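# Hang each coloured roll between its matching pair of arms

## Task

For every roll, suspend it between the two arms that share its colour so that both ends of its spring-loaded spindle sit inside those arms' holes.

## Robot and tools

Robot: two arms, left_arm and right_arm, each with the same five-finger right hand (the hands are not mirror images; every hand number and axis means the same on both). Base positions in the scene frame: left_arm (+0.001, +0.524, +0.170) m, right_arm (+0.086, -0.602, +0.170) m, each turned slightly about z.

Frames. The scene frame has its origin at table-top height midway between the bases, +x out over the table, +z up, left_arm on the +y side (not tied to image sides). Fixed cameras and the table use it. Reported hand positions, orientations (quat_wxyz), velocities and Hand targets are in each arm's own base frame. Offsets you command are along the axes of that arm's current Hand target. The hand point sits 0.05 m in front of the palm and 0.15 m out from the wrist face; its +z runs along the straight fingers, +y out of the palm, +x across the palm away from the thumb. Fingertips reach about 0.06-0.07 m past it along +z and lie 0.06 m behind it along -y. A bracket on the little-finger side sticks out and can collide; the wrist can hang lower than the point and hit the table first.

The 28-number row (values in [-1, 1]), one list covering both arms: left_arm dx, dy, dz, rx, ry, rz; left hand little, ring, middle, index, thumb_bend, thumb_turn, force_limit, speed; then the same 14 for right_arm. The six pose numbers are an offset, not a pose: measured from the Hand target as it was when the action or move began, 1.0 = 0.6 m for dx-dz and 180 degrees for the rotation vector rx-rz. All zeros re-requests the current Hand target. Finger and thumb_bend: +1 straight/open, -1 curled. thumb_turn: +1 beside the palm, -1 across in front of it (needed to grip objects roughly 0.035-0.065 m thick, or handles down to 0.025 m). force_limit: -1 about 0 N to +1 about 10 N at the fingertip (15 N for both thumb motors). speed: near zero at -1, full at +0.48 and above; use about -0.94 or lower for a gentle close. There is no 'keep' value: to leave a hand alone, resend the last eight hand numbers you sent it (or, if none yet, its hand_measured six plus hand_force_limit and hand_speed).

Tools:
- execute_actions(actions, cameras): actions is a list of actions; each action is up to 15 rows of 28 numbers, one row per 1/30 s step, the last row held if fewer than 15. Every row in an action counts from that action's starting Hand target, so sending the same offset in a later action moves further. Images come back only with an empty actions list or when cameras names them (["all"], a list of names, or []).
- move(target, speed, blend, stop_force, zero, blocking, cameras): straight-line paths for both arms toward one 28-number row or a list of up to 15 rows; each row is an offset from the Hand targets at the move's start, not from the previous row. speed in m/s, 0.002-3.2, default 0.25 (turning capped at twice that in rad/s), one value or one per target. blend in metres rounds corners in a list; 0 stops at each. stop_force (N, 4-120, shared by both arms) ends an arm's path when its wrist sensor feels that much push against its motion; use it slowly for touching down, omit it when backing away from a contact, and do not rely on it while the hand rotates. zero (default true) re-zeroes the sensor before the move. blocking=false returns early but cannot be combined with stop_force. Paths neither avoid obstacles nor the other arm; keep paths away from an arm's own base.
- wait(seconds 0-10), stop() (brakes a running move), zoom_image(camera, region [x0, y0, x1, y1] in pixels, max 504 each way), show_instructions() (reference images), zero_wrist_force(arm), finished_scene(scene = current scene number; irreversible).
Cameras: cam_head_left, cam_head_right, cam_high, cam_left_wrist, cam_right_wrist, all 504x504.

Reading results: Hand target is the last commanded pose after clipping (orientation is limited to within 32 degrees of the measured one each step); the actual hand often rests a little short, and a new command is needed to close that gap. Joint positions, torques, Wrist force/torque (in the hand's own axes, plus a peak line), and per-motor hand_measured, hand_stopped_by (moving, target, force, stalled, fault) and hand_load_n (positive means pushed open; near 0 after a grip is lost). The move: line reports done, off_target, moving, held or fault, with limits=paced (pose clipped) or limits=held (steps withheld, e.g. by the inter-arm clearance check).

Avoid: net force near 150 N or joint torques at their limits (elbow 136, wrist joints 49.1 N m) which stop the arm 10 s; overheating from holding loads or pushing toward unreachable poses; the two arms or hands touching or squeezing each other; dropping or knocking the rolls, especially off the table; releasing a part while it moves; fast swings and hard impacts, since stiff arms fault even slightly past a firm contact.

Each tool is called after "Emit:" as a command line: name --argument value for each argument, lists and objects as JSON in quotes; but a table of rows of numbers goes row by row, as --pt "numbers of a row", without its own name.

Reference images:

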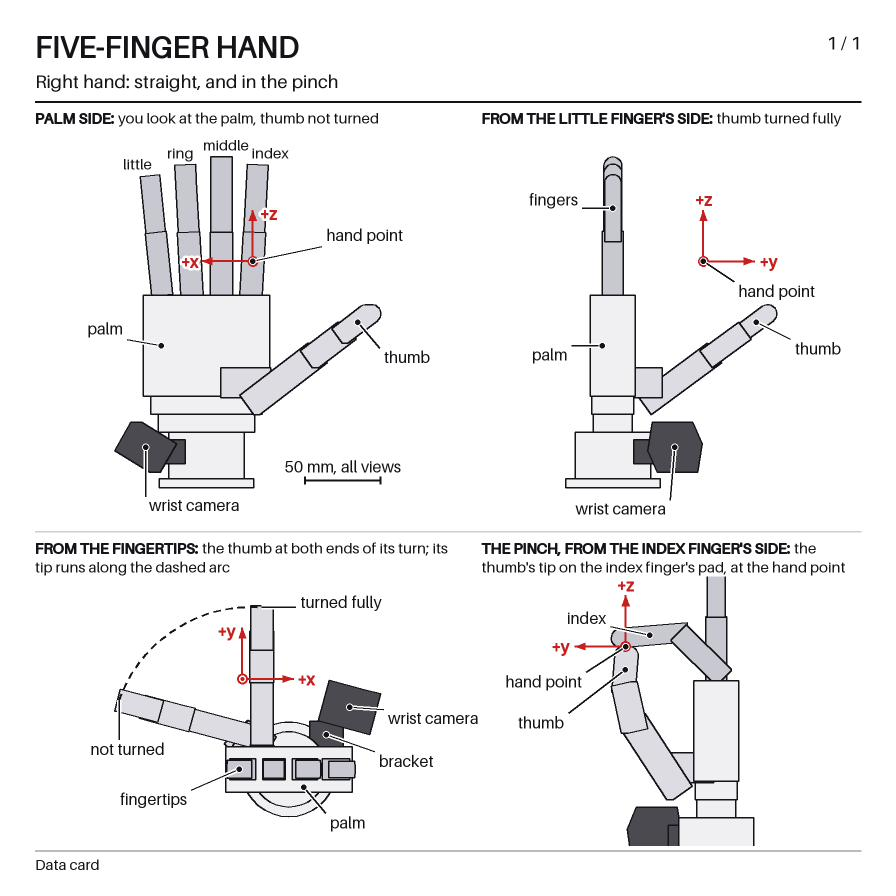

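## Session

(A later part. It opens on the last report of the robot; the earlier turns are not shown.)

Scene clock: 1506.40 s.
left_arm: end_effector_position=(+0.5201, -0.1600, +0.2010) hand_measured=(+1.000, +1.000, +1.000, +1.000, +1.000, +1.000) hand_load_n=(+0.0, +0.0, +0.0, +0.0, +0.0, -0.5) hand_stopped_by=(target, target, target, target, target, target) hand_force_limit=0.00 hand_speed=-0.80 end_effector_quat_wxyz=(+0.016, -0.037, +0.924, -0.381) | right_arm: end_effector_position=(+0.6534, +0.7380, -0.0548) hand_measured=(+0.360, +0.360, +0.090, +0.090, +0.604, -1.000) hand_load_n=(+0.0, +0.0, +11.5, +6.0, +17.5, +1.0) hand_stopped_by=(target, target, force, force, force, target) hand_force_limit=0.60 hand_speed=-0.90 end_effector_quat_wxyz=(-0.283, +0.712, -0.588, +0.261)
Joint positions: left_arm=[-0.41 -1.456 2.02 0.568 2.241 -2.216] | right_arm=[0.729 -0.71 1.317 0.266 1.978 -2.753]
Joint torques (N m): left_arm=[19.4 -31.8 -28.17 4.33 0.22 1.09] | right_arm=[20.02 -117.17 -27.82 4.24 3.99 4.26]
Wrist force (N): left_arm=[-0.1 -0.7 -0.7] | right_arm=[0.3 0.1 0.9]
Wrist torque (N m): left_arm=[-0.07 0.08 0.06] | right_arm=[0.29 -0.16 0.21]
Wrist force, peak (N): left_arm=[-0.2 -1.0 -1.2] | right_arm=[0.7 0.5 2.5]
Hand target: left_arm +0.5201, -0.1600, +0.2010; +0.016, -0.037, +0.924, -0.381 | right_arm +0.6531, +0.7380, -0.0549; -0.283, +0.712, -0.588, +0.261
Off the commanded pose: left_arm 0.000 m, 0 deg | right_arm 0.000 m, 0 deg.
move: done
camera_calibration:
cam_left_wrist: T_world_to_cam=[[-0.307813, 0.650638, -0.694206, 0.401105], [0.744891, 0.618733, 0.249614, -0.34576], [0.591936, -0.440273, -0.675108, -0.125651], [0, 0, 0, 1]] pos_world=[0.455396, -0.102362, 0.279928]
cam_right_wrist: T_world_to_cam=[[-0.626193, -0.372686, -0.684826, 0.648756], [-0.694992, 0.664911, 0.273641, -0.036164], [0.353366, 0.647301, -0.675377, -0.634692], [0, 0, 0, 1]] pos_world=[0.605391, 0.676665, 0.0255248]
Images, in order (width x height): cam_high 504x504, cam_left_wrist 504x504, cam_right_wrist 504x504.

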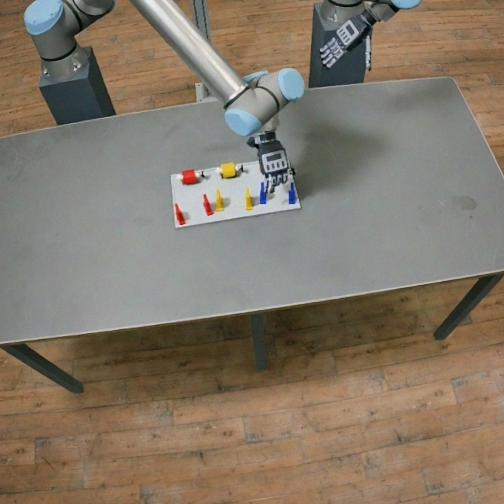

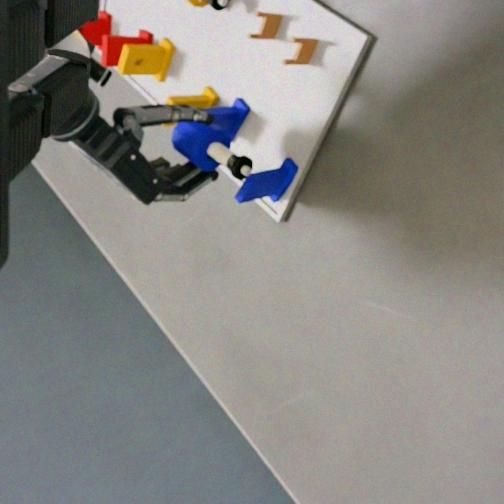

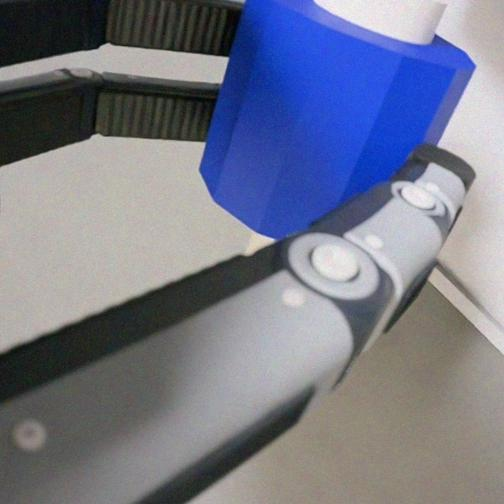

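Emit:
move --pt "0 0 0 0 0 0 1 1 1 1 1 1 0 -0.8 -0.0079 0.0525 0.0523 0 0 0 0.36 0.36 -0.3 -0.3 0.0 -1 0.6 -0.9" --speed 0.04 --stop_force 5 --cameras '["cam_right_wrist","cam_high","cam_left_wrist"]'

Emit:
zoom_image --camera "cam_left_wrist" --region '[170, 80, 310, 200]'

Emit:
zoom_image --camera "cam_high" --region '[250, 150, 310, 210]'

Emit:
zoom_image --camera "cam_right_wrist" --region '[180, 0, 504, 200]'

Scene clock: 1537.00 s.
left_arm: end_effector_position=(+0.5201, -0.1600, +0.2010) hand_measured=(+1.000, +1.000, +1.000, +1.000, +1.000, +1.000) hand_load_n=(+0.0, +0.0, +0.0, +0.0, +0.0, -0.5) hand_stopped_by=(target, target, target, target, target, target) hand_force_limit=0.00 hand_speed=-0.80 end_effector_quat_wxyz=(+0.016, -0.037, +0.924, -0.381) | right_arm: end_effector_position=(+0.6527, +0.7410, -0.0995) hand_measured=(+0.360, +0.360, +0.090, +0.090, +0.604, -1.000) hand_load_n=(-0.5, +0.0, +11.5, +6.0, +17.5, +1.0) hand_stopped_by=(target, target, force, force, force, target) hand_force_limit=0.60 hand_speed=-0.90 end_effector_quat_wxyz=(-0.283, +0.712, -0.588, +0.261)
Joint positions: left_arm=[-0.41 -1.456 2.02 0.568 2.241 -2.216] | right_arm=[0.732 -0.663 1.318 0.219 1.98 -2.75]
Joint torques (N m): left_arm=[21.87 -29.37 -28.23 4 0.11 0.84] | right_arm=[8.89 -119.58 -43.11 4.16 2.73 1.62]
Wrist force (N): left_arm=[-0.2 -0.8 -0.7] | right_arm=[0.1 -0.1 1.2]
Wrist torque (N m): left_arm=[-0.09 0.09 0.06] | right_arm=[0.19 -0.14 -0.06]
Wrist force, peak (N): left_arm=[-0.8 -0.7 -1.0] | right_arm=[-0.2 -0.2 1.8]
Hand target: left_arm +0.5201, -0.1600, +0.2010; +0.016, -0.037, +0.924, -0.381 | right_arm +0.6527, +0.7410, -0.0995; -0.283, +0.712, -0.588, +0.261
Off the commanded pose: left_arm 0.000 m, 0 deg | right_arm 0.000 m, 0 deg.
move: done
camera_calibration:
cam_left_wrist: T_world_to_cam=[[-0.307813, 0.650638, -0.694206, 0.401105], [0.744891, 0.618733, 0.249614, -0.34576], [0.591936, -0.440273, -0.675108, -0.125651], [0, 0, 0, 1]] pos_world=[0.455396, -0.102362, 0.279928]
cam_right_wrist: T_world_to_cam=[[-0.626313, -0.372714, -0.684702, 0.618854], [-0.694873, 0.665052, 0.273599, -0.0266518], [0.353388, 0.64714, -0.67552, -0.666446], [0, 0, 0, 1]] pos_world=[0.604591, 0.679664, -0.0191754]
Images, in order (width x height): cam_high 504x504, cam_left_wrist 504x504, cam_right_wrist 504x504.

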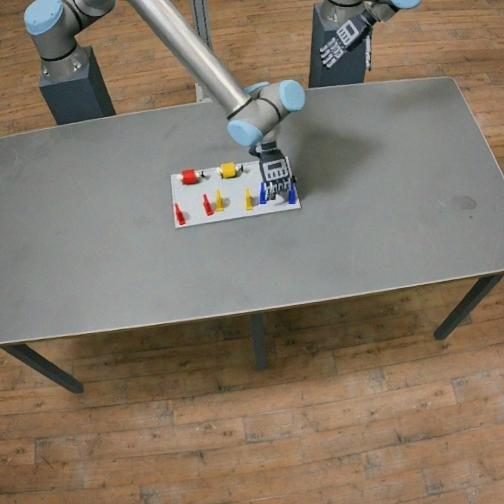

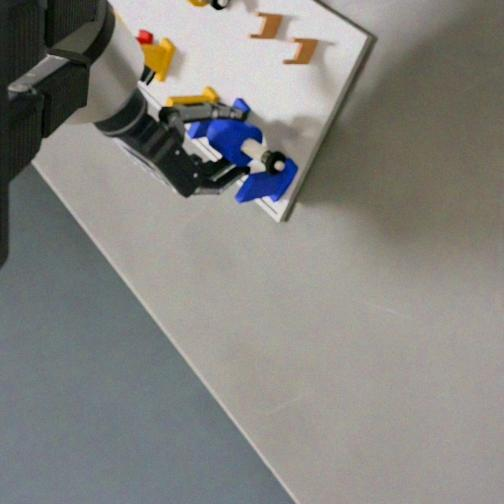

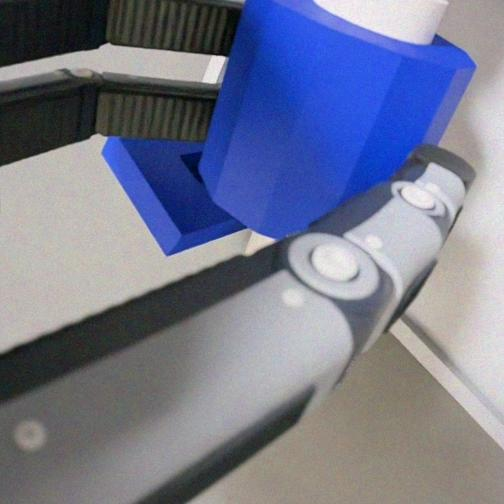

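Scaled by 3.600 from the camera's 504x504 image, which has a finer 720x720 frame.

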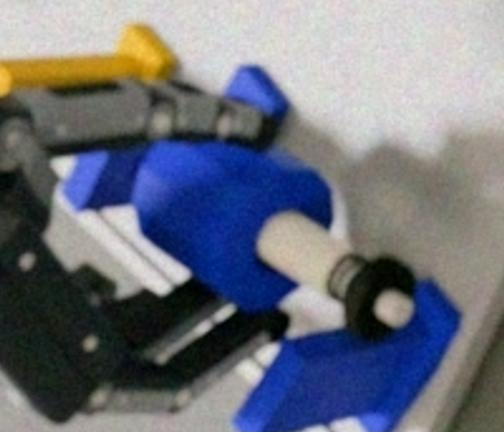

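Scaled by 8.400 from the camera's 504x504 image, which has a finer 720x720 frame.

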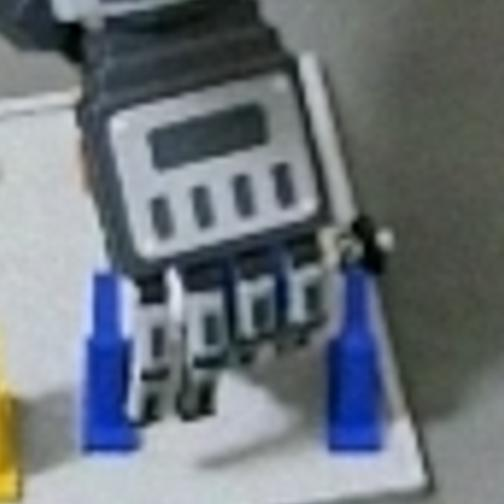

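Scaled by 1.556 from the camera's 504x504 image, which has a finer 720x720 frame.

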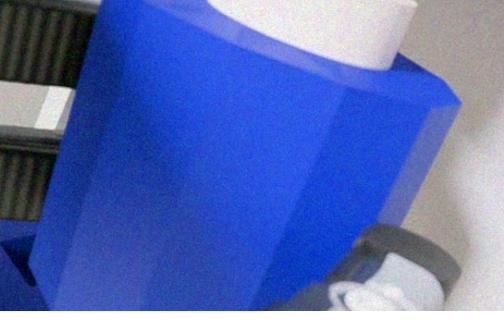

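Emit:
move --pt "0 0 0 0 0 0 1 1 1 1 1 1 0 -0.8 0.0332 0.0020 0.0033 0 0 0 0.36 0.36 -0.3 -0.3 0.0 -1 0.6 -0.9" --speed 0.012 --stop_force 5 --cameras '["cam_right_wrist","cam_high","cam_left_wrist"]'

Emit:
zoom_image --camera "cam_left_wrist" --region '[170, 80, 310, 200]'

Emit:
zoom_image --camera "cam_right_wrist" --region '[180, 0, 504, 200]'

Scene clock: 1558.10 s.
left_arm: end_effector_position=(+0.5201, -0.1600, +0.2010) hand_measured=(+1.000, +1.000, +1.000, +1.000, +1.000, +1.000) hand_load_n=(+0.0, +0.0, +0.0, +0.0, +0.0, +0.0) hand_stopped_by=(target, target, target, target, target, target) hand_force_limit=0.00 hand_speed=-0.80 end_effector_quat_wxyz=(+0.016, -0.037, +0.924, -0.381) | right_arm: end_effector_position=(+0.6545, +0.7320, -0.1002) hand_measured=(+0.360, +0.360, +0.090, +0.090, +0.604, -1.000) hand_load_n=(+0.5, +0.0, +11.0, +6.0, +17.5, +2.5) hand_stopped_by=(target, target, force, force, force, target) hand_force_limit=0.60 hand_speed=-0.90 end_effector_quat_wxyz=(-0.283, +0.712, -0.588, +0.261)
Joint positions: left_arm=[-0.41 -1.456 2.02 0.568 2.241 -2.216] | right_arm=[0.723 -0.671 1.336 0.207 1.974 -2.758]
Joint torques (N m): left_arm=[21.48 -30.93 -28.48 4.23 0.47 0.91] | right_arm=[19.63 -95.88 -42.82 4.34 4.31 4.07]
Wrist force (N): left_arm=[-0.3 -0.2 -0.3] | right_arm=[-1.3 -0.2 0.8]
Wrist torque (N m): left_arm=[-0.02 0.10 0.07] | right_arm=[0.24 -0.12 0.20]
Wrist force, peak (N): left_arm=[-0.2 -1.1 -1.1] | right_arm=[-7.6 -0.6 1.3]
Hand target: left_arm +0.5201, -0.1600, +0.2010; +0.016, -0.037, +0.924, -0.381 | right_arm +0.6545, +0.7320, -0.1002; -0.283, +0.712, -0.588, +0.260 (not the last commanded pose)
Off the commanded pose: left_arm 0.000 m, 0 deg | right_arm 0.011 m, 0 deg.
move: contact (right_arm)
camera_calibration:
cam_left_wrist: T_world_to_cam=[[-0.307813, 0.650638, -0.694206, 0.401105], [0.744891, 0.618733, 0.249614, -0.34576], [0.591936, -0.440273, -0.675108, -0.125651], [0, 0, 0, 1]] pos_world=[0.455396, -0.102362, 0.279928]
cam_right_wrist: T_world_to_cam=[[-0.6263, -0.372688, -0.684727, 0.616185], [-0.694896, 0.66501, 0.273645, -0.0191113], [0.353366, 0.647198, -0.675475, -0.661792], [0, 0, 0, 1]] pos_world=[0.606491, 0.670664, -0.0198755]
Images, in order (width x height): cam_high 504x504, cam_left_wrist 504x504, cam_right_wrist 504x504.

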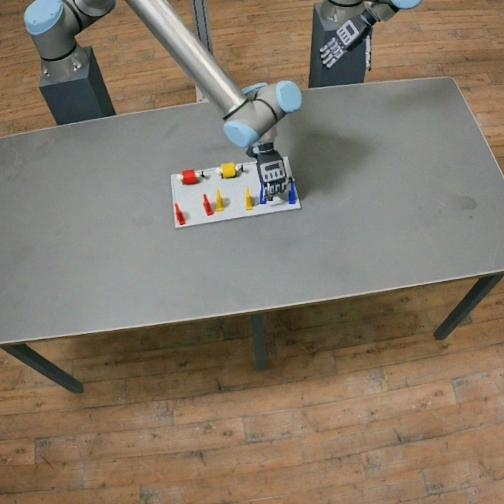

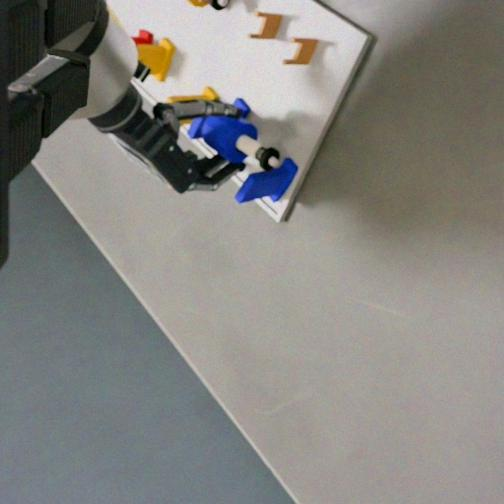

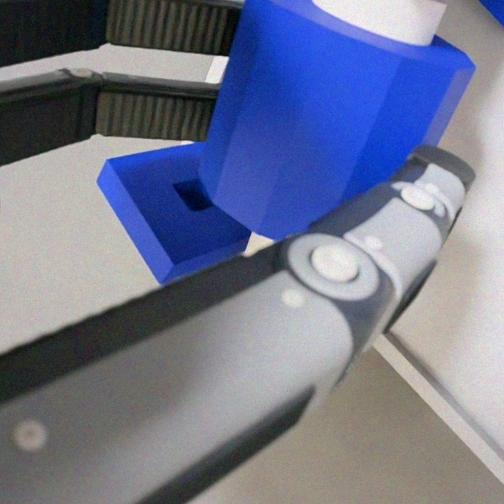

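Scaled by 3.600 from the camera's 504x504 image, which has a finer 720x720 frame.

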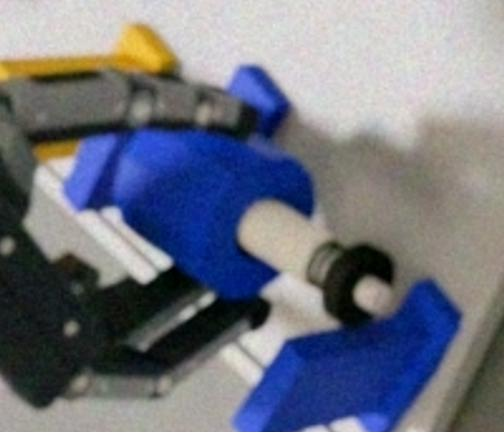

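Scaled by 1.556 from the camera's 504x504 image, which has a finer 720x720 frame.

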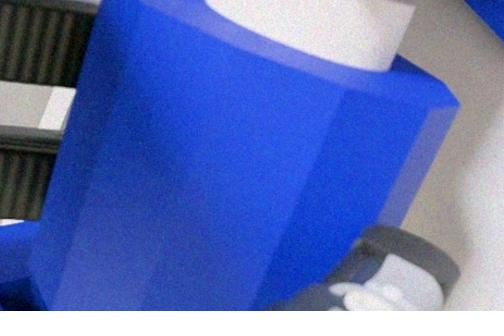

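Emit:
zoom_image --camera "cam_high" --region '[250, 150, 310, 210]'

Emit:
zoom_image --camera "cam_left_wrist" --region '[180, 100, 250, 160]'

Scaled by 8.400 from the camera's 504x504 image, which has a finer 720x720 frame.

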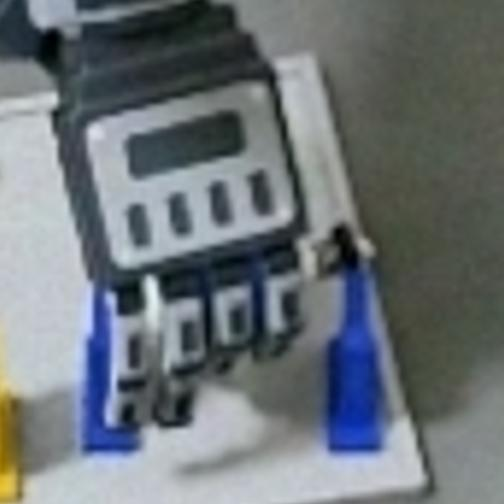

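Scaled by 7.200 from the camera's 504x504 image, which has a finer 720x720 frame.

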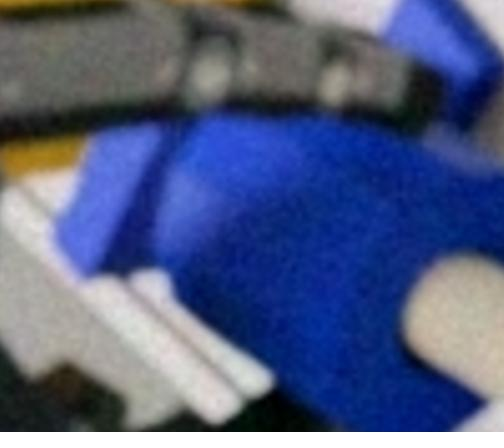

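Emit:
move --pt "0 0 0 0 0 0 1 1 1 1 1 1 0 -0.8 -0.0046 -0.0035 -0.0006 0 0 0 0.36 0.36 -0.3 -0.3 0.0 -1 0.6 -0.9" --speed 0.03

Emit:
move --pt "0 0 0 0 0 0 1 1 1 1 1 1 0 -0.8 0.0133 0.0000 0.0000 0 0 0 0.36 0.36 -0.3 -0.3 0.0 -1 0.6 -0.9" --speed 0.012 --stop_force 4

Scene clock: 1582.17 s.
left_arm: end_effector_position=(+0.5201, -0.1600, +0.2010) hand_measured=(+1.000, +1.000, +1.000, +1.000, +1.000, +1.000) hand_load_n=(+0.0, +0.0, +0.0, +0.0, +0.0, -0.5) hand_stopped_by=(target, target, target, target, target, target) hand_force_limit=0.00 hand_speed=-0.80 end_effector_quat_wxyz=(+0.016, -0.037, +0.924, -0.381) | right_arm: end_effector_position=(+0.6553, +0.7351, -0.0985) hand_measured=(+0.360, +0.360, +0.090, +0.090, +0.604, -1.000) hand_load_n=(+0.0, -0.5, +12.0, +5.5, +17.5, +1.5) hand_stopped_by=(target, target, force, force, force, target) hand_force_limit=0.60 hand_speed=-0.90 end_effector_quat_wxyz=(-0.283, +0.712, -0.588, +0.260)
Joint positions: left_arm=[-0.41 -1.456 2.02 0.568 2.241 -2.216] | right_arm=[0.725 -0.669 1.328 0.213 1.976 -2.756]
Joint torques (N m): left_arm=[20.63 -30.67 -29.13 3.94 0.44 0.72] | right_arm=[12.64 -103.76 -32.4 2.1 3.85 3.4]
Wrist force (N): left_arm=[-0.3 -0.6 -1.1] | right_arm=[0.1 -0.1 1.5]
Wrist torque (N m): left_arm=[-0.04 0.12 0.05] | right_arm=[0.19 -0.16 -0.07]
Wrist force, peak (N): left_arm=[0.1 -0.9 -1.4] | right_arm=[-1.6 -0.3 1.2]
Hand target: left_arm +0.5201, -0.1600, +0.2010; +0.016, -0.037, +0.924, -0.381 | right_arm +0.6552, +0.7350, -0.0986; -0.283, +0.712, -0.588, +0.260
Off the commanded pose: left_arm 0.000 m, 0 deg | right_arm 0.000 m, 0 deg.
move: done

Scene clock: 1583.60 s.
left_arm: end_effector_position=(+0.5201, -0.1600, +0.2010) hand_measured=(+1.000, +1.000, +1.000, +1.000, +1.000, +1.000) hand_load_n=(+0.0, +0.0, +0.0, +0.0, +0.0, +0.0) hand_stopped_by=(target, target, target, target, target, target) hand_force_limit=0.00 hand_speed=-0.80 end_effector_quat_wxyz=(+0.016, -0.037, +0.924, -0.381) | right_arm: end_effector_position=(+0.6558, +0.7316, -0.0985) hand_measured=(+0.360, +0.360, +0.090, +0.090, +0.604, -1.000) hand_load_n=(+0.0, +0.0, +11.5, +6.0, +17.5, +3.0) hand_stopped_by=(target, target, force, force, force, target) hand_force_limit=0.60 hand_speed=-0.90 end_effector_quat_wxyz=(-0.283, +0.712, -0.588, +0.260)
Joint positions: left_arm=[-0.41 -1.456 2.02 0.568 2.241 -2.216] | right_arm=[0.721 -0.672 1.335 0.209 1.973 -2.759]
Joint torques (N m): left_arm=[20.32 -31.46 -28.13 4.12 -0.01 0.88] | right_arm=[19.32 -94.6 -43.09 4.29 4.11 3.88]
Wrist force (N): left_arm=[0.1 -0.5 -1.2] | right_arm=[-1.4 -0.3 0.7]
Wrist torque (N m): left_arm=[-0.01 0.07 0.07] | right_arm=[0.24 -0.09 0.19]
Wrist force, peak (N): left_arm=[-0.2 -0.9 -1.3] | right_arm=[-7.1 -0.7 2.3]
Hand target: left_arm +0.5201, -0.1600, +0.2010; +0.016, -0.037, +0.924, -0.381 | right_arm +0.6558, +0.7316, -0.0985; -0.283, +0.712, -0.588, +0.260 (not the last commanded pose)
Off the commanded pose: left_arm 0.000 m, 0 deg | right_arm 0.005 m, 0 deg.
move: contact (right_arm)

Emit:
move --pt "0 0 0 0 0 0 1 1 1 1 1 1 0 -0.8 -0.0053 0.0040 0.0040 0 0 0 0.36 0.36 -0.3 -0.3 0.0 -1 0.6 -0.9" --speed 0.03

Emit:
move --pt "0 0 0 0 0 0 1 1 1 1 1 1 0 -0.8 0.0133 0.0000 0.0000 0 0 0 0.36 0.36 -0.3 -0.3 0.0 -1 0.6 -0.9" --speed 0.012 --stop_force 4

Scene clock: 1592.77 s.
left_arm: end_effector_position=(+0.5201, -0.1600, +0.2010) hand_measured=(+1.000, +1.000, +1.000, +1.000, +1.000, +1.000) hand_load_n=(+0.0, +0.0, +0.0, +0.0, +0.0, +0.0) hand_stopped_by=(target, target, target, target, target, target) hand_force_limit=0.00 hand_speed=-0.80 end_effector_quat_wxyz=(+0.016, -0.037, +0.924, -0.381) | right_arm: end_effector_position=(+0.6552, +0.7347, -0.1021) hand_measured=(+0.360, +0.360, +0.090, +0.090, +0.604, -1.000) hand_load_n=(+0.0, +0.0, +12.0, +5.5, +17.5, +2.0) hand_stopped_by=(target, target, force, force, force, target) hand_force_limit=0.60 hand_speed=-0.90 end_effector_quat_wxyz=(-0.283, +0.712, -0.588, +0.260)
Joint positions: left_arm=[-0.41 -1.456 2.02 0.568 2.241 -2.216] | right_arm=[0.724 -0.665 1.329 0.209 1.975 -2.757]
Joint torques (N m): left_arm=[21.83 -30.01 -28.95 4.19 0.37 0.93] | right_arm=[9.57 -110.68 -36.02 4.55 3.52 3.14]
Wrist force (N): left_arm=[-0.5 -0.9 -0.8] | right_arm=[0.1 0.0 0.9]
Wrist torque (N m): left_arm=[-0.10 0.14 0.03] | right_arm=[0.23 -0.14 -0.06]
Wrist force, peak (N): left_arm=[-0.4 -1.0 -1.0] | right_arm=[-1.7 -0.4 1.1]
Hand target: left_arm +0.5201, -0.1600, +0.2010; +0.016, -0.037, +0.924, -0.381 | right_arm +0.6553, +0.7347, -0.1020; -0.283, +0.712, -0.588, +0.260
Off the commanded pose: left_arm 0.000 m, 0 deg | right_arm 0.000 m, 0 deg.
move: done

Scene clock: 1594.20 s.
left_arm: end_effector_position=(+0.5201, -0.1600, +0.2010) hand_measured=(+1.000, +1.000, +1.000, +1.000, +1.000, +1.000) hand_load_n=(+0.0, +0.0, +0.0, +0.0, +0.0, -0.5) hand_stopped_by=(target, target, target, target, target, target) hand_force_limit=0.00 hand_speed=-0.80 end_effector_quat_wxyz=(+0.016, -0.037, +0.924, -0.381) | right_arm: end_effector_position=(+0.6557, +0.7315, -0.1019) hand_measured=(+0.360, +0.360, +0.090, +0.090, +0.604, -1.000) hand_load_n=(+0.0, +0.0, +11.5, +5.5, +17.0, +3.5) hand_stopped_by=(target, target, force, force, force, target) hand_force_limit=0.60 hand_speed=-0.90 end_effector_quat_wxyz=(-0.283, +0.712, -0.588, +0.260)
Joint positions: left_arm=[-0.41 -1.456 2.02 0.568 2.241 -2.216] | right_arm=[0.721 -0.669 1.335 0.205 1.973 -2.76]
Joint torques (N m): left_arm=[21.4 -31.96 -28.21 4.09 0.15 0.94] | right_arm=[19.07 -95.22 -42.99 4.18 4.44 3.75]
Wrist force (N): left_arm=[0.1 -0.5 -0.6] | right_arm=[-2.0 -0.3 0.3]
Wrist torque (N m): left_arm=[-0.06 0.05 0.08] | right_arm=[0.22 -0.05 0.18]
Wrist force, peak (N): left_arm=[-0.6 -0.9 -1.0] | right_arm=[-7.8 -1.6 2.4]
Hand target: left_arm +0.5201, -0.1600, +0.2010; +0.016, -0.037, +0.924, -0.381 | right_arm +0.6557, +0.7315, -0.1019; -0.283, +0.712, -0.588, +0.260 (not the last commanded pose)
Off the commanded pose: left_arm 0.000 m, 0 deg | right_arm 0.005 m, 0 deg.
move: contact (right_arm)

Emit:
move --pt "0 0 0 0 0 0 1 1 1 1 1 1 0 -0.8 -0.0046 -0.0074 -0.0073 0 0 0 0.36 0.36 -0.3 -0.3 0.0 -1 0.6 -0.9" --speed 0.03

Emit:
move --pt "0 0 0 0 0 0 1 1 1 1 1 1 0 -0.8 0.0133 0.0000 0.0000 0 0 0 0.36 0.36 -0.3 -0.3 0.0 -1 0.6 -0.9" --speed 0.012 --stop_force 4

Scene clock: 1609.27 s.
left_arm: end_effector_position=(+0.5201, -0.1600, +0.2010) hand_measured=(+1.000, +1.000, +1.000, +1.000, +1.000, +1.000) hand_load_n=(+0.5, +0.0, +0.0, +0.0, +0.0, -0.5) hand_stopped_by=(target, target, target, target, target, target) hand_force_limit=0.00 hand_speed=-0.80 end_effector_quat_wxyz=(+0.016, -0.037, +0.924, -0.381) | right_arm: end_effector_position=(+0.6552, +0.7345, -0.0956) hand_measured=(+0.360, +0.360, +0.090, +0.090, +0.604, -1.000) hand_load_n=(+0.0, +0.0, +12.5, +5.5, +17.0, +2.5) hand_stopped_by=(target, target, force, force, force, target) hand_force_limit=0.60 hand_speed=-0.90 end_effector_quat_wxyz=(-0.283, +0.712, -0.588, +0.260)
Joint positions: left_arm=[-0.41 -1.456 2.02 0.568 2.241 -2.216] | right_arm=[0.724 -0.672 1.329 0.216 1.975 -2.757]
Joint torques (N m): left_arm=[21.34 -29.09 -28.48 3.99 0.57 0.81] | right_arm=[11.08 -108.51 -35.1 1.49 3.65 3.29]
Wrist force (N): left_arm=[-0.2 -0.6 -0.7] | right_arm=[0.0 -0.1 1.3]
Wrist torque (N m): left_arm=[-0.05 0.08 0.06] | right_arm=[0.21 -0.13 -0.07]
Wrist force, peak (N): left_arm=[-0.2 -1.1 -1.0] | right_arm=[-2.3 0.1 0.7]
Hand target: left_arm +0.5201, -0.1600, +0.2010; +0.016, -0.037, +0.924, -0.381 | right_arm +0.6552, +0.7345, -0.0958; -0.283, +0.712, -0.588, +0.260
Off the commanded pose: left_arm 0.000 m, 0 deg | right_arm 0.000 m, 0 deg.
move: done

Scene clock: 1610.70 s.
left_arm: end_effector_position=(+0.5201, -0.1600, +0.2010) hand_measured=(+1.000, +1.000, +1.000, +1.000, +1.000, +1.000) hand_load_n=(+0.0, +0.0, +0.0, +0.0, +0.0, +0.0) hand_stopped_by=(target, target, target, target, target, target) hand_force_limit=0.00 hand_speed=-0.80 end_effector_quat_wxyz=(+0.016, -0.037, +0.924, -0.381) | right_arm: end_effector_position=(+0.6558, +0.7313, -0.0956) hand_measured=(+0.360, +0.360, +0.090, +0.090, +0.604, -1.000) hand_load_n=(+0.0, -0.5, +12.0, +5.0, +17.5, +4.5) hand_stopped_by=(target, target, force, force, force, target) hand_force_limit=0.60 hand_speed=-0.90 end_effector_quat_wxyz=(-0.283, +0.712, -0.588, +0.260)
Joint positions: left_arm=[-0.41 -1.456 2.02 0.568 2.241 -2.216] | right_arm=[0.721 -0.675 1.335 0.211 1.973 -2.76]
Joint torques (N m): left_arm=[20.51 -29.77 -29.09 4.22 0.15 0.67] | right_arm=[19.5 -95.34 -42.76 4.6 4.46 3.84]
Wrist force (N): left_arm=[0.0 -0.7 -0.6] | right_arm=[-1.9 0.0 0.8]
Wrist torque (N m): left_arm=[-0.08 0.05 0.07] | right_arm=[0.26 -0.11 0.21]
Wrist force, peak (N): left_arm=[-0.5 -1.2 -0.9] | right_arm=[-8.1 -1.9 2.7]
Hand target: left_arm +0.5201, -0.1600, +0.2010; +0.016, -0.037, +0.924, -0.381 | right_arm +0.6558, +0.7313, -0.0956; -0.283, +0.712, -0.588, +0.260 (not the last commanded pose)
Off the commanded pose: left_arm 0.000 m, 0 deg | right_arm 0.005 m, 0 deg.
move: contact (right_arm)

Emit:
move --pt "0 0 0 0 0 0 1 1 1 1 1 1 0 -0.8 -0.0050 -0.0039 -0.0037 0 0 0 0.36 0.36 -0.3 -0.3 0.0 -1 0.6 -0.9" --speed 0.03

Emit:
move --pt "0 0 0 0 0 0 1 1 1 1 1 1 0 -0.8 0.0133 0.0000 0.0000 0 0 0 0.36 0.36 -0.3 -0.3 0.0 -1 0.6 -0.9" --speed 0.012 --stop_force 4 --cameras '["cam_right_wrist","cam_left_wrist","cam_high"]'

Emit:
zoom_image --camera "cam_left_wrist" --region '[170, 80, 310, 200]'

Emit:
zoom_image --camera "cam_high" --region '[250, 150, 310, 210]'

Scene clock: 1617.40 s.
left_arm: end_effector_position=(+0.5201, -0.1600, +0.2010) hand_measured=(+1.000, +1.000, +1.000, +1.000, +1.000, +1.000) hand_load_n=(+0.0, +0.0, +0.0, +0.0, +0.0, +0.0) hand_stopped_by=(target, target, target, target, target, target) hand_force_limit=0.00 hand_speed=-0.80 end_effector_quat_wxyz=(+0.016, -0.037, +0.924, -0.381) | right_arm: end_effector_position=(+0.6553, +0.7345, -0.0925) hand_measured=(+0.360, +0.360, +0.090, +0.090, +0.604, -1.000) hand_load_n=(+0.5, +0.0, +13.0, +5.0, +17.0, +3.0) hand_stopped_by=(target, target, force, force, force, target) hand_force_limit=0.60 hand_speed=-0.90 end_effector_quat_wxyz=(-0.283, +0.712, -0.588, +0.260)
Joint positions: left_arm=[-0.41 -1.456 2.02 0.568 2.241 -2.216] | right_arm=[0.724 -0.675 1.328 0.219 1.975 -2.757]
Joint torques (N m): left_arm=[21.71 -30.64 -28.92 4.12 0.43 0.89] | right_arm=[9.38 -102.59 -34.49 1.94 3.54 3.06]
Wrist force (N): left_arm=[-0.3 -0.3 -0.5] | right_arm=[-0.5 -0.5 0.9]
Wrist torque (N m): left_arm=[-0.02 0.10 0.06] | right_arm=[0.16 -0.06 -0.12]
Wrist force, peak (N): left_arm=[-0.1 -1.2 -0.8] | right_arm=[-2.3 0.0 1.1]
Hand target: left_arm +0.5201, -0.1600, +0.2010; +0.016, -0.037, +0.924, -0.381 | right_arm +0.6553, +0.7344, -0.0925; -0.283, +0.712, -0.588, +0.260
Off the commanded pose: left_arm 0.000 m, 0 deg | right_arm 0.000 m, 0 deg.
move: done

Scene clock: 1618.83 s.
left_arm: end_effector_position=(+0.5201, -0.1600, +0.2010) hand_measured=(+1.000, +1.000, +1.000, +1.000, +1.000, +1.000) hand_load_n=(+0.0, +0.0, +0.0, +0.0, +0.0, -0.5) hand_stopped_by=(target, target, target, target, target, target) hand_force_limit=0.00 hand_speed=-0.80 end_effector_quat_wxyz=(+0.016, -0.037, +0.924, -0.381) | right_arm: end_effector_position=(+0.6558, +0.7312, -0.0924) hand_measured=(+0.360, +0.360, +0.090, +0.090, +0.604, -1.000) hand_load_n=(+0.0, +0.0, +12.5, +5.0, +17.5, +5.0) hand_stopped_by=(target, target, force, force, force, target) hand_force_limit=0.60 hand_speed=-0.90 end_effector_quat_wxyz=(-0.283, +0.712, -0.588, +0.260)
Joint positions: left_arm=[-0.41 -1.456 2.02 0.568 2.241 -2.216] | right_arm=[0.721 -0.679 1.335 0.215 1.973 -2.76]
Joint torques (N m): left_arm=[21.05 -30.24 -29.08 3.82 0.3 0.84] | right_arm=[19.24 -95.17 -43.12 4.51 4.49 3.91]
Wrist force (N): left_arm=[-0.3 -1.0 -0.5] | right_arm=[-2.2 -0.4 0.6]
Wrist torque (N m): left_arm=[-0.13 0.10 0.04] | right_arm=[0.24 -0.11 0.20]
Wrist force, peak (N): left_arm=[-0.6 -1.0 -0.8] | right_arm=[-8.4 -1.5 2.7]
Hand target: left_arm +0.5201, -0.1600, +0.2010; +0.016, -0.037, +0.924, -0.381 | right_arm +0.6558, +0.7312, -0.0924; -0.283, +0.712, -0.588, +0.260 (not the last commanded pose)
Off the commanded pose: left_arm 0.000 m, 0 deg | right_arm 0.005 m, 0 deg.
move: contact (right_arm)
camera_calibration:
cam_left_wrist: T_world_to_cam=[[-0.307813, 0.650638, -0.694206, 0.401105], [0.744891, 0.618733, 0.249614, -0.34576], [0.591936, -0.440273, -0.675108, -0.125651], [0, 0, 0, 1]] pos_world=[0.455396, -0.102362, 0.279928]
cam_right_wrist: T_world_to_cam=[[-0.626176, -0.372789, -0.684786, 0.622034], [-0.695109, 0.664751, 0.273733, -0.0195075], [0.353167, 0.647406, -0.67538, -0.656483], [0, 0, 0, 1]] pos_world=[0.607791, 0.669866, -0.0120756]
Images, in order (width x height): cam_high 504x504, cam_left_wrist 504x504, cam_right_wrist 504x504.

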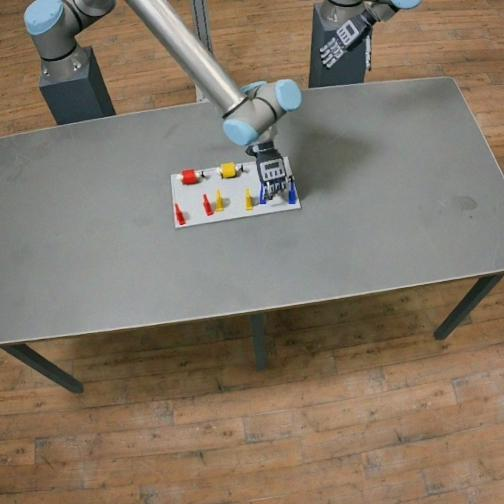

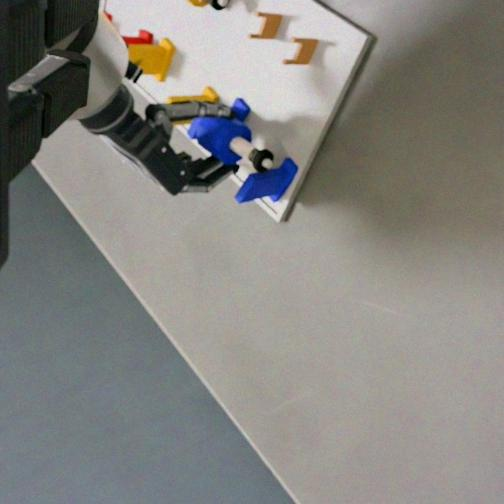

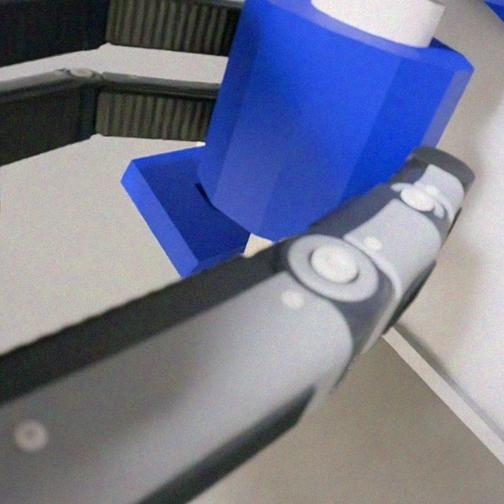

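Scaled by 3.600 from the camera's 504x504 image, which has a finer 720x720 frame.

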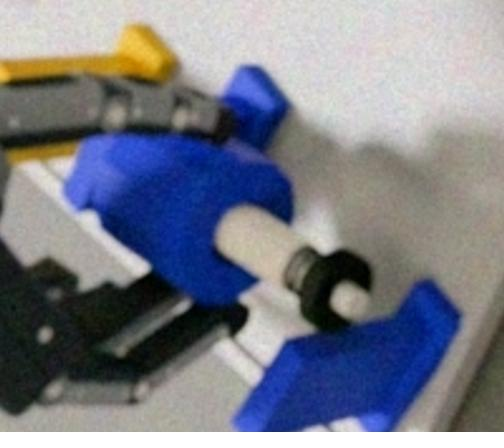

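Scaled by 8.400 from the camera's 504x504 image, which has a finer 720x720 frame.

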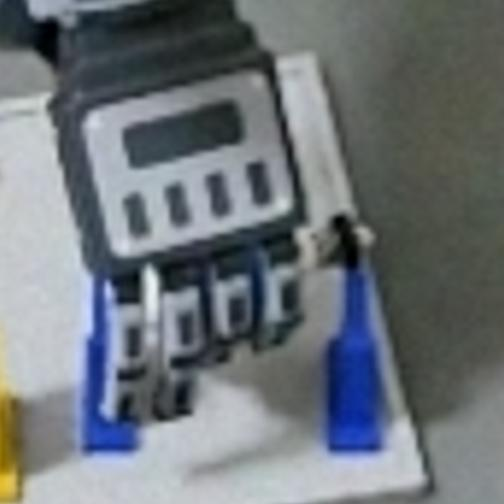

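Emit:
move --pt "0 0 0 0 0 0 1 1 1 1 1 1 0 -0.8 -0.0049 0.0018 0.0018 0 0 0 0.36 0.36 -0.3 -0.3 0.0 -1 0.6 -0.9" --speed 0.03

Emit:
move --pt "0 0 0 0 0 0 1 1 1 1 1 1 0 -0.8 0.0133 0.0000 0.0000 0 0 0 0.36 0.36 -0.3 -0.3 0.0 -1 0.6 -0.9" --speed 0.012 --stop_force 4

Scene clock: 1646.33 s.
left_arm: end_effector_position=(+0.5201, -0.1600, +0.2010) hand_measured=(+1.000, +1.000, +1.000, +1.000, +1.000, +1.000) hand_load_n=(+0.0, +0.0, +0.0, +0.0, +0.0, +0.0) hand_stopped_by=(target, target, target, target, target, target) hand_force_limit=0.00 hand_speed=-0.80 end_effector_quat_wxyz=(+0.016, -0.037, +0.924, -0.381) | right_arm: end_effector_position=(+0.6553, +0.7341, -0.0941) hand_measured=(+0.360, +0.360, +0.090, +0.090, +0.604, -1.000) hand_load_n=(+0.0, +0.0, +13.0, +4.5, +17.5, +3.5) hand_stopped_by=(target, target, force, force, force, target) hand_force_limit=0.60 hand_speed=-0.90 end_effector_quat_wxyz=(-0.283, +0.712, -0.588, +0.260)
Joint positions: left_arm=[-0.41 -1.456 2.02 0.568 2.241 -2.216] | right_arm=[0.724 -0.674 1.33 0.217 1.975 -2.757]
Joint torques (N m): left_arm=[20.72 -30.82 -28.32 3.99 0.61 0.92] | right_arm=[10.26 -108.98 -36.84 3.73 3.55 3.15]
Wrist force (N): left_arm=[-0.2 -0.7 -0.7] | right_arm=[-0.2 0.1 0.7]
Wrist torque (N m): left_arm=[-0.07 0.08 0.06] | right_arm=[0.27 -0.08 -0.09]
Wrist force, peak (N): left_arm=[-0.4 -1.2 -1.1] | right_arm=[-2.5 0.0 1.3]
Hand target: left_arm +0.5201, -0.1600, +0.2010; +0.016, -0.037, +0.924, -0.381 | right_arm +0.6553, +0.7340, -0.0940; -0.283, +0.712, -0.588, +0.260
Off the commanded pose: left_arm 0.000 m, 0 deg | right_arm 0.000 m, 0 deg.
move: done

Scene clock: 1647.73 s.
left_arm: end_effector_position=(+0.5201, -0.1600, +0.2010) hand_measured=(+1.000, +1.000, +1.000, +1.000, +1.000, +1.000) hand_load_n=(+0.0, +0.0, +0.0, +0.0, +0.0, +0.0) hand_stopped_by=(target, target, target, target, target, target) hand_force_limit=0.00 hand_speed=-0.80 end_effector_quat_wxyz=(+0.016, -0.037, +0.924, -0.381) | right_arm: end_effector_position=(+0.6558, +0.7311, -0.0939) hand_measured=(+0.360, +0.360, +0.090, +0.090, +0.604, -1.000) hand_load_n=(+0.0, +0.0, +12.5, +5.0, +17.0, +4.5) hand_stopped_by=(target, target, force, force, force, target) hand_force_limit=0.60 hand_speed=-0.90 end_effector_quat_wxyz=(-0.283, +0.712, -0.588, +0.260)
Joint positions: left_arm=[-0.41 -1.456 2.02 0.568 2.241 -2.216] | right_arm=[0.721 -0.678 1.336 0.213 1.973 -2.76]
Joint torques (N m): left_arm=[22.88 -30.32 -29.46 4.05 0.35 1.05] | right_arm=[18.68 -96.13 -43.15 4.52 4.55 3.84]
Wrist force (N): left_arm=[-0.1 -0.5 -0.9] | right_arm=[-1.4 -0.3 1.3]
Wrist torque (N m): left_arm=[-0.03 0.07 0.07] | right_arm=[0.21 -0.20 0.22]
Wrist force, peak (N): left_arm=[-0.5 -0.9 -1.0] | right_arm=[-8.0 -1.5 2.7]
Hand target: left_arm +0.5201, -0.1600, +0.2010; +0.016, -0.037, +0.924, -0.381 | right_arm +0.6558, +0.7311, -0.0939; -0.283, +0.712, -0.588, +0.260 (not the last commanded pose)
Off the commanded pose: left_arm 0.000 m, 0 deg | right_arm 0.005 m, 0 deg.
move: contact (right_arm)

Emit:
execute_actions --actions '[]' --cameras '["cam_right_wrist"]'

Emit:
zoom_image --camera "cam_right_wrist" --region '[100, 120, 280, 300]'

Emit:
zoom_image --camera "cam_right_wrist" --region '[180, 0, 504, 250]'

Scene clock: 1669.77 s.
left_arm: end_effector_position=(+0.5201, -0.1600, +0.2010) hand_measured=(+1.000, +1.000, +1.000, +1.000, +1.000, +1.000) hand_load_n=(+0.0, +0.0, +0.0, +0.0, +0.0, +0.0) hand_stopped_by=(target, target, target, target, target, target) hand_force_limit=0.00 hand_speed=-0.80 end_effector_quat_wxyz=(+0.016, -0.037, +0.924, -0.381) | right_arm: end_effector_position=(+0.6558, +0.7311, -0.0939) hand_measured=(+0.360, +0.360, +0.090, +0.090, +0.604, -1.000) hand_load_n=(+0.0, +0.0, +12.5, +5.0, +17.0, +4.5) hand_stopped_by=(target, target, force, force, force, target) hand_force_limit=0.60 hand_speed=-0.90 end_effector_quat_wxyz=(-0.283, +0.712, -0.588, +0.260)
Joint positions: left_arm=[-0.41 -1.456 2.02 0.568 2.241 -2.216] | right_arm=[0.721 -0.678 1.336 0.213 1.973 -2.76]
Joint velocities: within noise
Joint torques (N m): left_arm=[20.58 -32.53 -29.12 4.2 0.17 0.75] | right_arm=[19.28 -94.68 -43.04 2.68 2.67 3.92]
Wrist force (N): left_arm=[-0.2 -0.7 -1.0] | right_arm=[-1.4 -0.3 0.9]
Wrist torque (N m): left_arm=[-0.06 0.10 0.06] | right_arm=[0.24 -0.19 0.22]
Wrist force, peak (N): left_arm=[-0.2 -1.1 -1.1] | right_arm=[-2.3 -0.3 1.5]
Hand target: left_arm +0.5201, -0.1600, +0.2010; +0.016, -0.037, +0.924, -0.381 | right_arm +0.6558, +0.7311, -0.0939; -0.283, +0.712, -0.588, +0.260 (not the last commanded pose)
Off the commanded pose: left_arm 0.000 m, 0 deg | right_arm 0.005 m, 0 deg.
camera_calibration:
cam_right_wrist: T_world_to_cam=[[-0.626176, -0.372789, -0.684786, 0.620932], [-0.695109, 0.664751, 0.273733, -0.0189639], [0.353167, 0.647406, -0.67538, -0.657366], [0, 0, 0, 1]] pos_world=[0.607791, 0.669666, -0.0135756]
Images, in order (width x height): cam_right_wrist 504x504.

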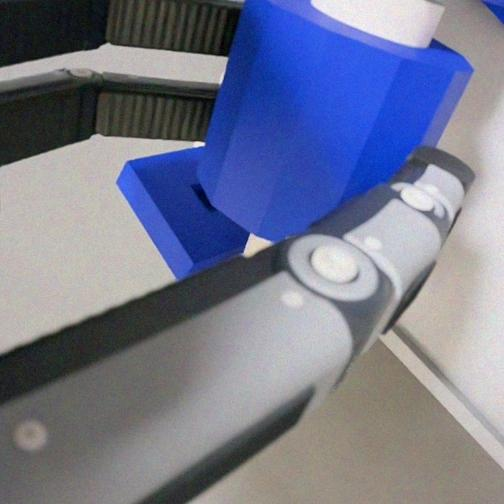

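Scaled by 2.800 from the camera's 504x504 image, which has a finer 720x720 frame.

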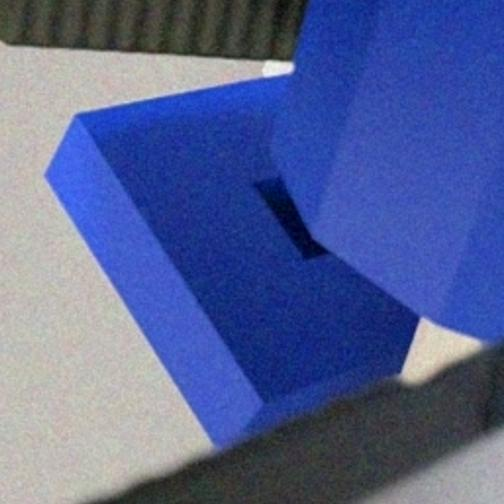

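Scaled by 1.556 from the camera's 504x504 image, which has a finer 720x720 frame.

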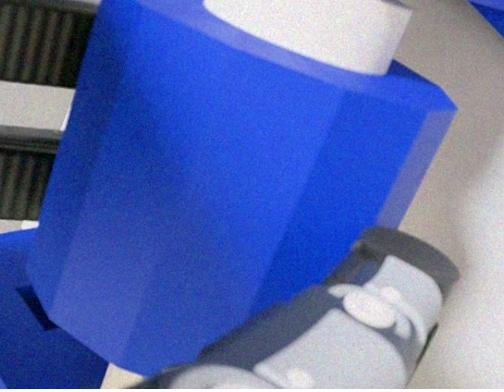

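Emit:
move --pt "0 0 0 0 0 0 1 1 1 1 1 1 0 -0.8 -0.0050 -0.0002 -0.0002 0 0 0 0.36 0.36 -0.3 -0.3 0.0 -1 0.6 -0.9" --pt "0 0 0 0 0 0 1 1 1 1 1 1 0 -0.8 -0.0037 0.0105 0.0190 0.0006 -0.0118 -0.0118 0.36 0.36 -0.3 -0.3 0.0 -1 0.6 -0.9" --speed 0.03 --cameras '["cam_right_wrist","cam_left_wrist","cam_high"]'

Emit:
zoom_image --camera "cam_left_wrist" --region '[170, 80, 310, 200]'

Emit:
zoom_image --camera "cam_high" --region '[250, 150, 310, 210]'

Scene clock: 1731.73 s.
left_arm: end_effector_position=(+0.5201, -0.1600, +0.2010) hand_measured=(+1.000, +1.000, +1.000, +1.000, +1.000, +1.000) hand_load_n=(+0.0, +0.0, +0.0, +0.0, -0.5, -0.5) hand_stopped_by=(target, target, target, target, target, target) hand_force_limit=0.00 hand_speed=-0.80 end_effector_quat_wxyz=(+0.016, -0.037, +0.924, -0.381) | right_arm: end_effector_position=(+0.6591, +0.7333, -0.1067) hand_measured=(+0.360, +0.360, +0.090, +0.090, +0.604, -1.000) hand_load_n=(+0.0, +0.0, +13.0, +4.5, +17.0, +3.5) hand_stopped_by=(target, target, force, force, force, target) hand_force_limit=0.60 hand_speed=-0.90 end_effector_quat_wxyz=(-0.290, +0.727, -0.569, +0.253)
Joint positions: left_arm=[-0.41 -1.456 2.02 0.568 2.241 -2.216] | right_arm=[0.711 -0.669 1.342 0.179 1.932 -2.811]
Joint torques (N m): left_arm=[20.52 -31.05 -29.05 3.85 0.49 0.73] | right_arm=[-0.35 -108.31 -33.37 4.74 3.91 4.3]
Wrist force (N): left_arm=[-0.1 -0.8 -0.6] | right_arm=[0.8 -0.2 0.8]
Wrist torque (N m): left_arm=[-0.08 0.07 0.06] | right_arm=[0.23 -0.27 0.27]
Wrist force, peak (N): left_arm=[-0.2 -1.1 -0.9] | right_arm=[-2.3 -0.6 1.1]
Hand target: left_arm +0.5201, -0.1600, +0.2010; +0.016, -0.037, +0.924, -0.381 | right_arm +0.6591, +0.7334, -0.1065; -0.290, +0.727, -0.569, +0.253
Off the commanded pose: left_arm 0.000 m, 0 deg | right_arm 0.000 m, 0 deg.
move: done
camera_calibration:
cam_left_wrist: T_world_to_cam=[[-0.307813, 0.650638, -0.694206, 0.401105], [0.744891, 0.618733, 0.249614, -0.34576], [0.591936, -0.440273, -0.675108, -0.125651], [0, 0, 0, 1]] pos_world=[0.455396, -0.102362, 0.279928]
cam_right_wrist: T_world_to_cam=[[-0.605691, -0.405517, -0.684613, 0.625685], [-0.729199, 0.627219, 0.273616, 0.0352873], [0.318446, 0.664945, -0.675603, -0.65863], [0, 0, 0, 1]] pos_world=[0.614441, 0.669546, -0.0262757]
Images, in order (width x height): cam_high 504x504, cam_left_wrist 504x504, cam_right_wrist 504x504.

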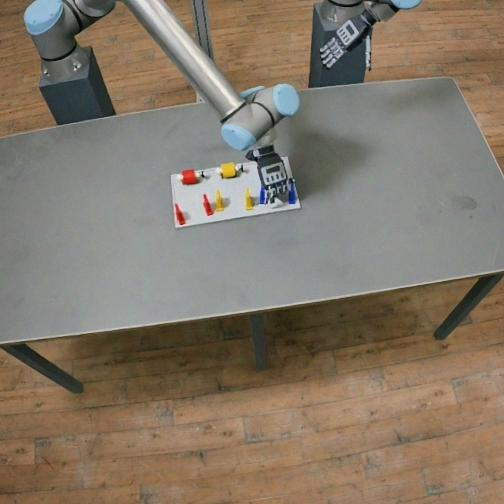

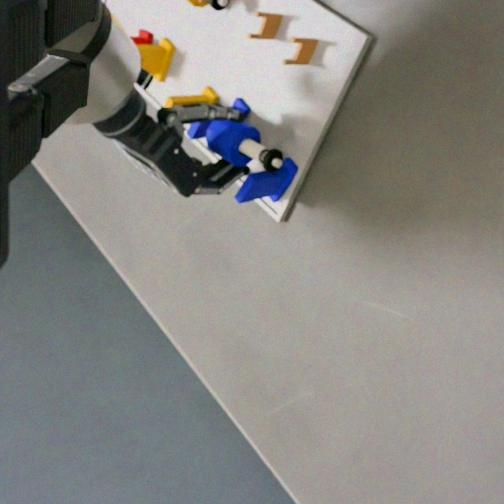

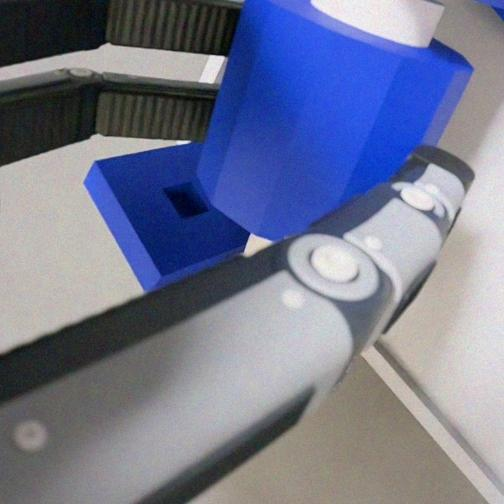

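Scaled by 3.600 from the camera's 504x504 image, which has a finer 720x720 frame.

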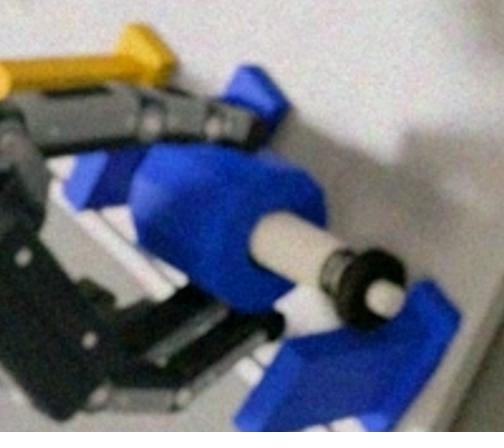

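Scaled by 8.400 from the camera's 504x504 image, which has a finer 720x720 frame.

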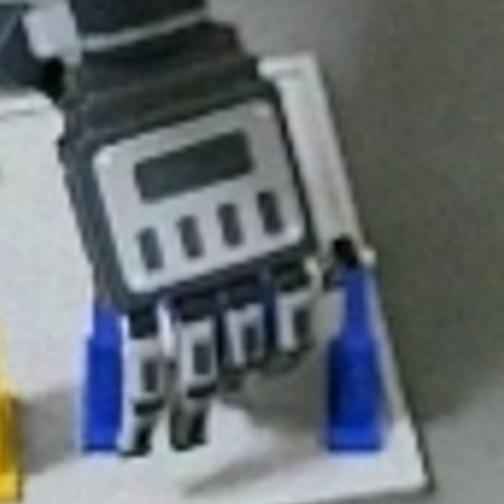

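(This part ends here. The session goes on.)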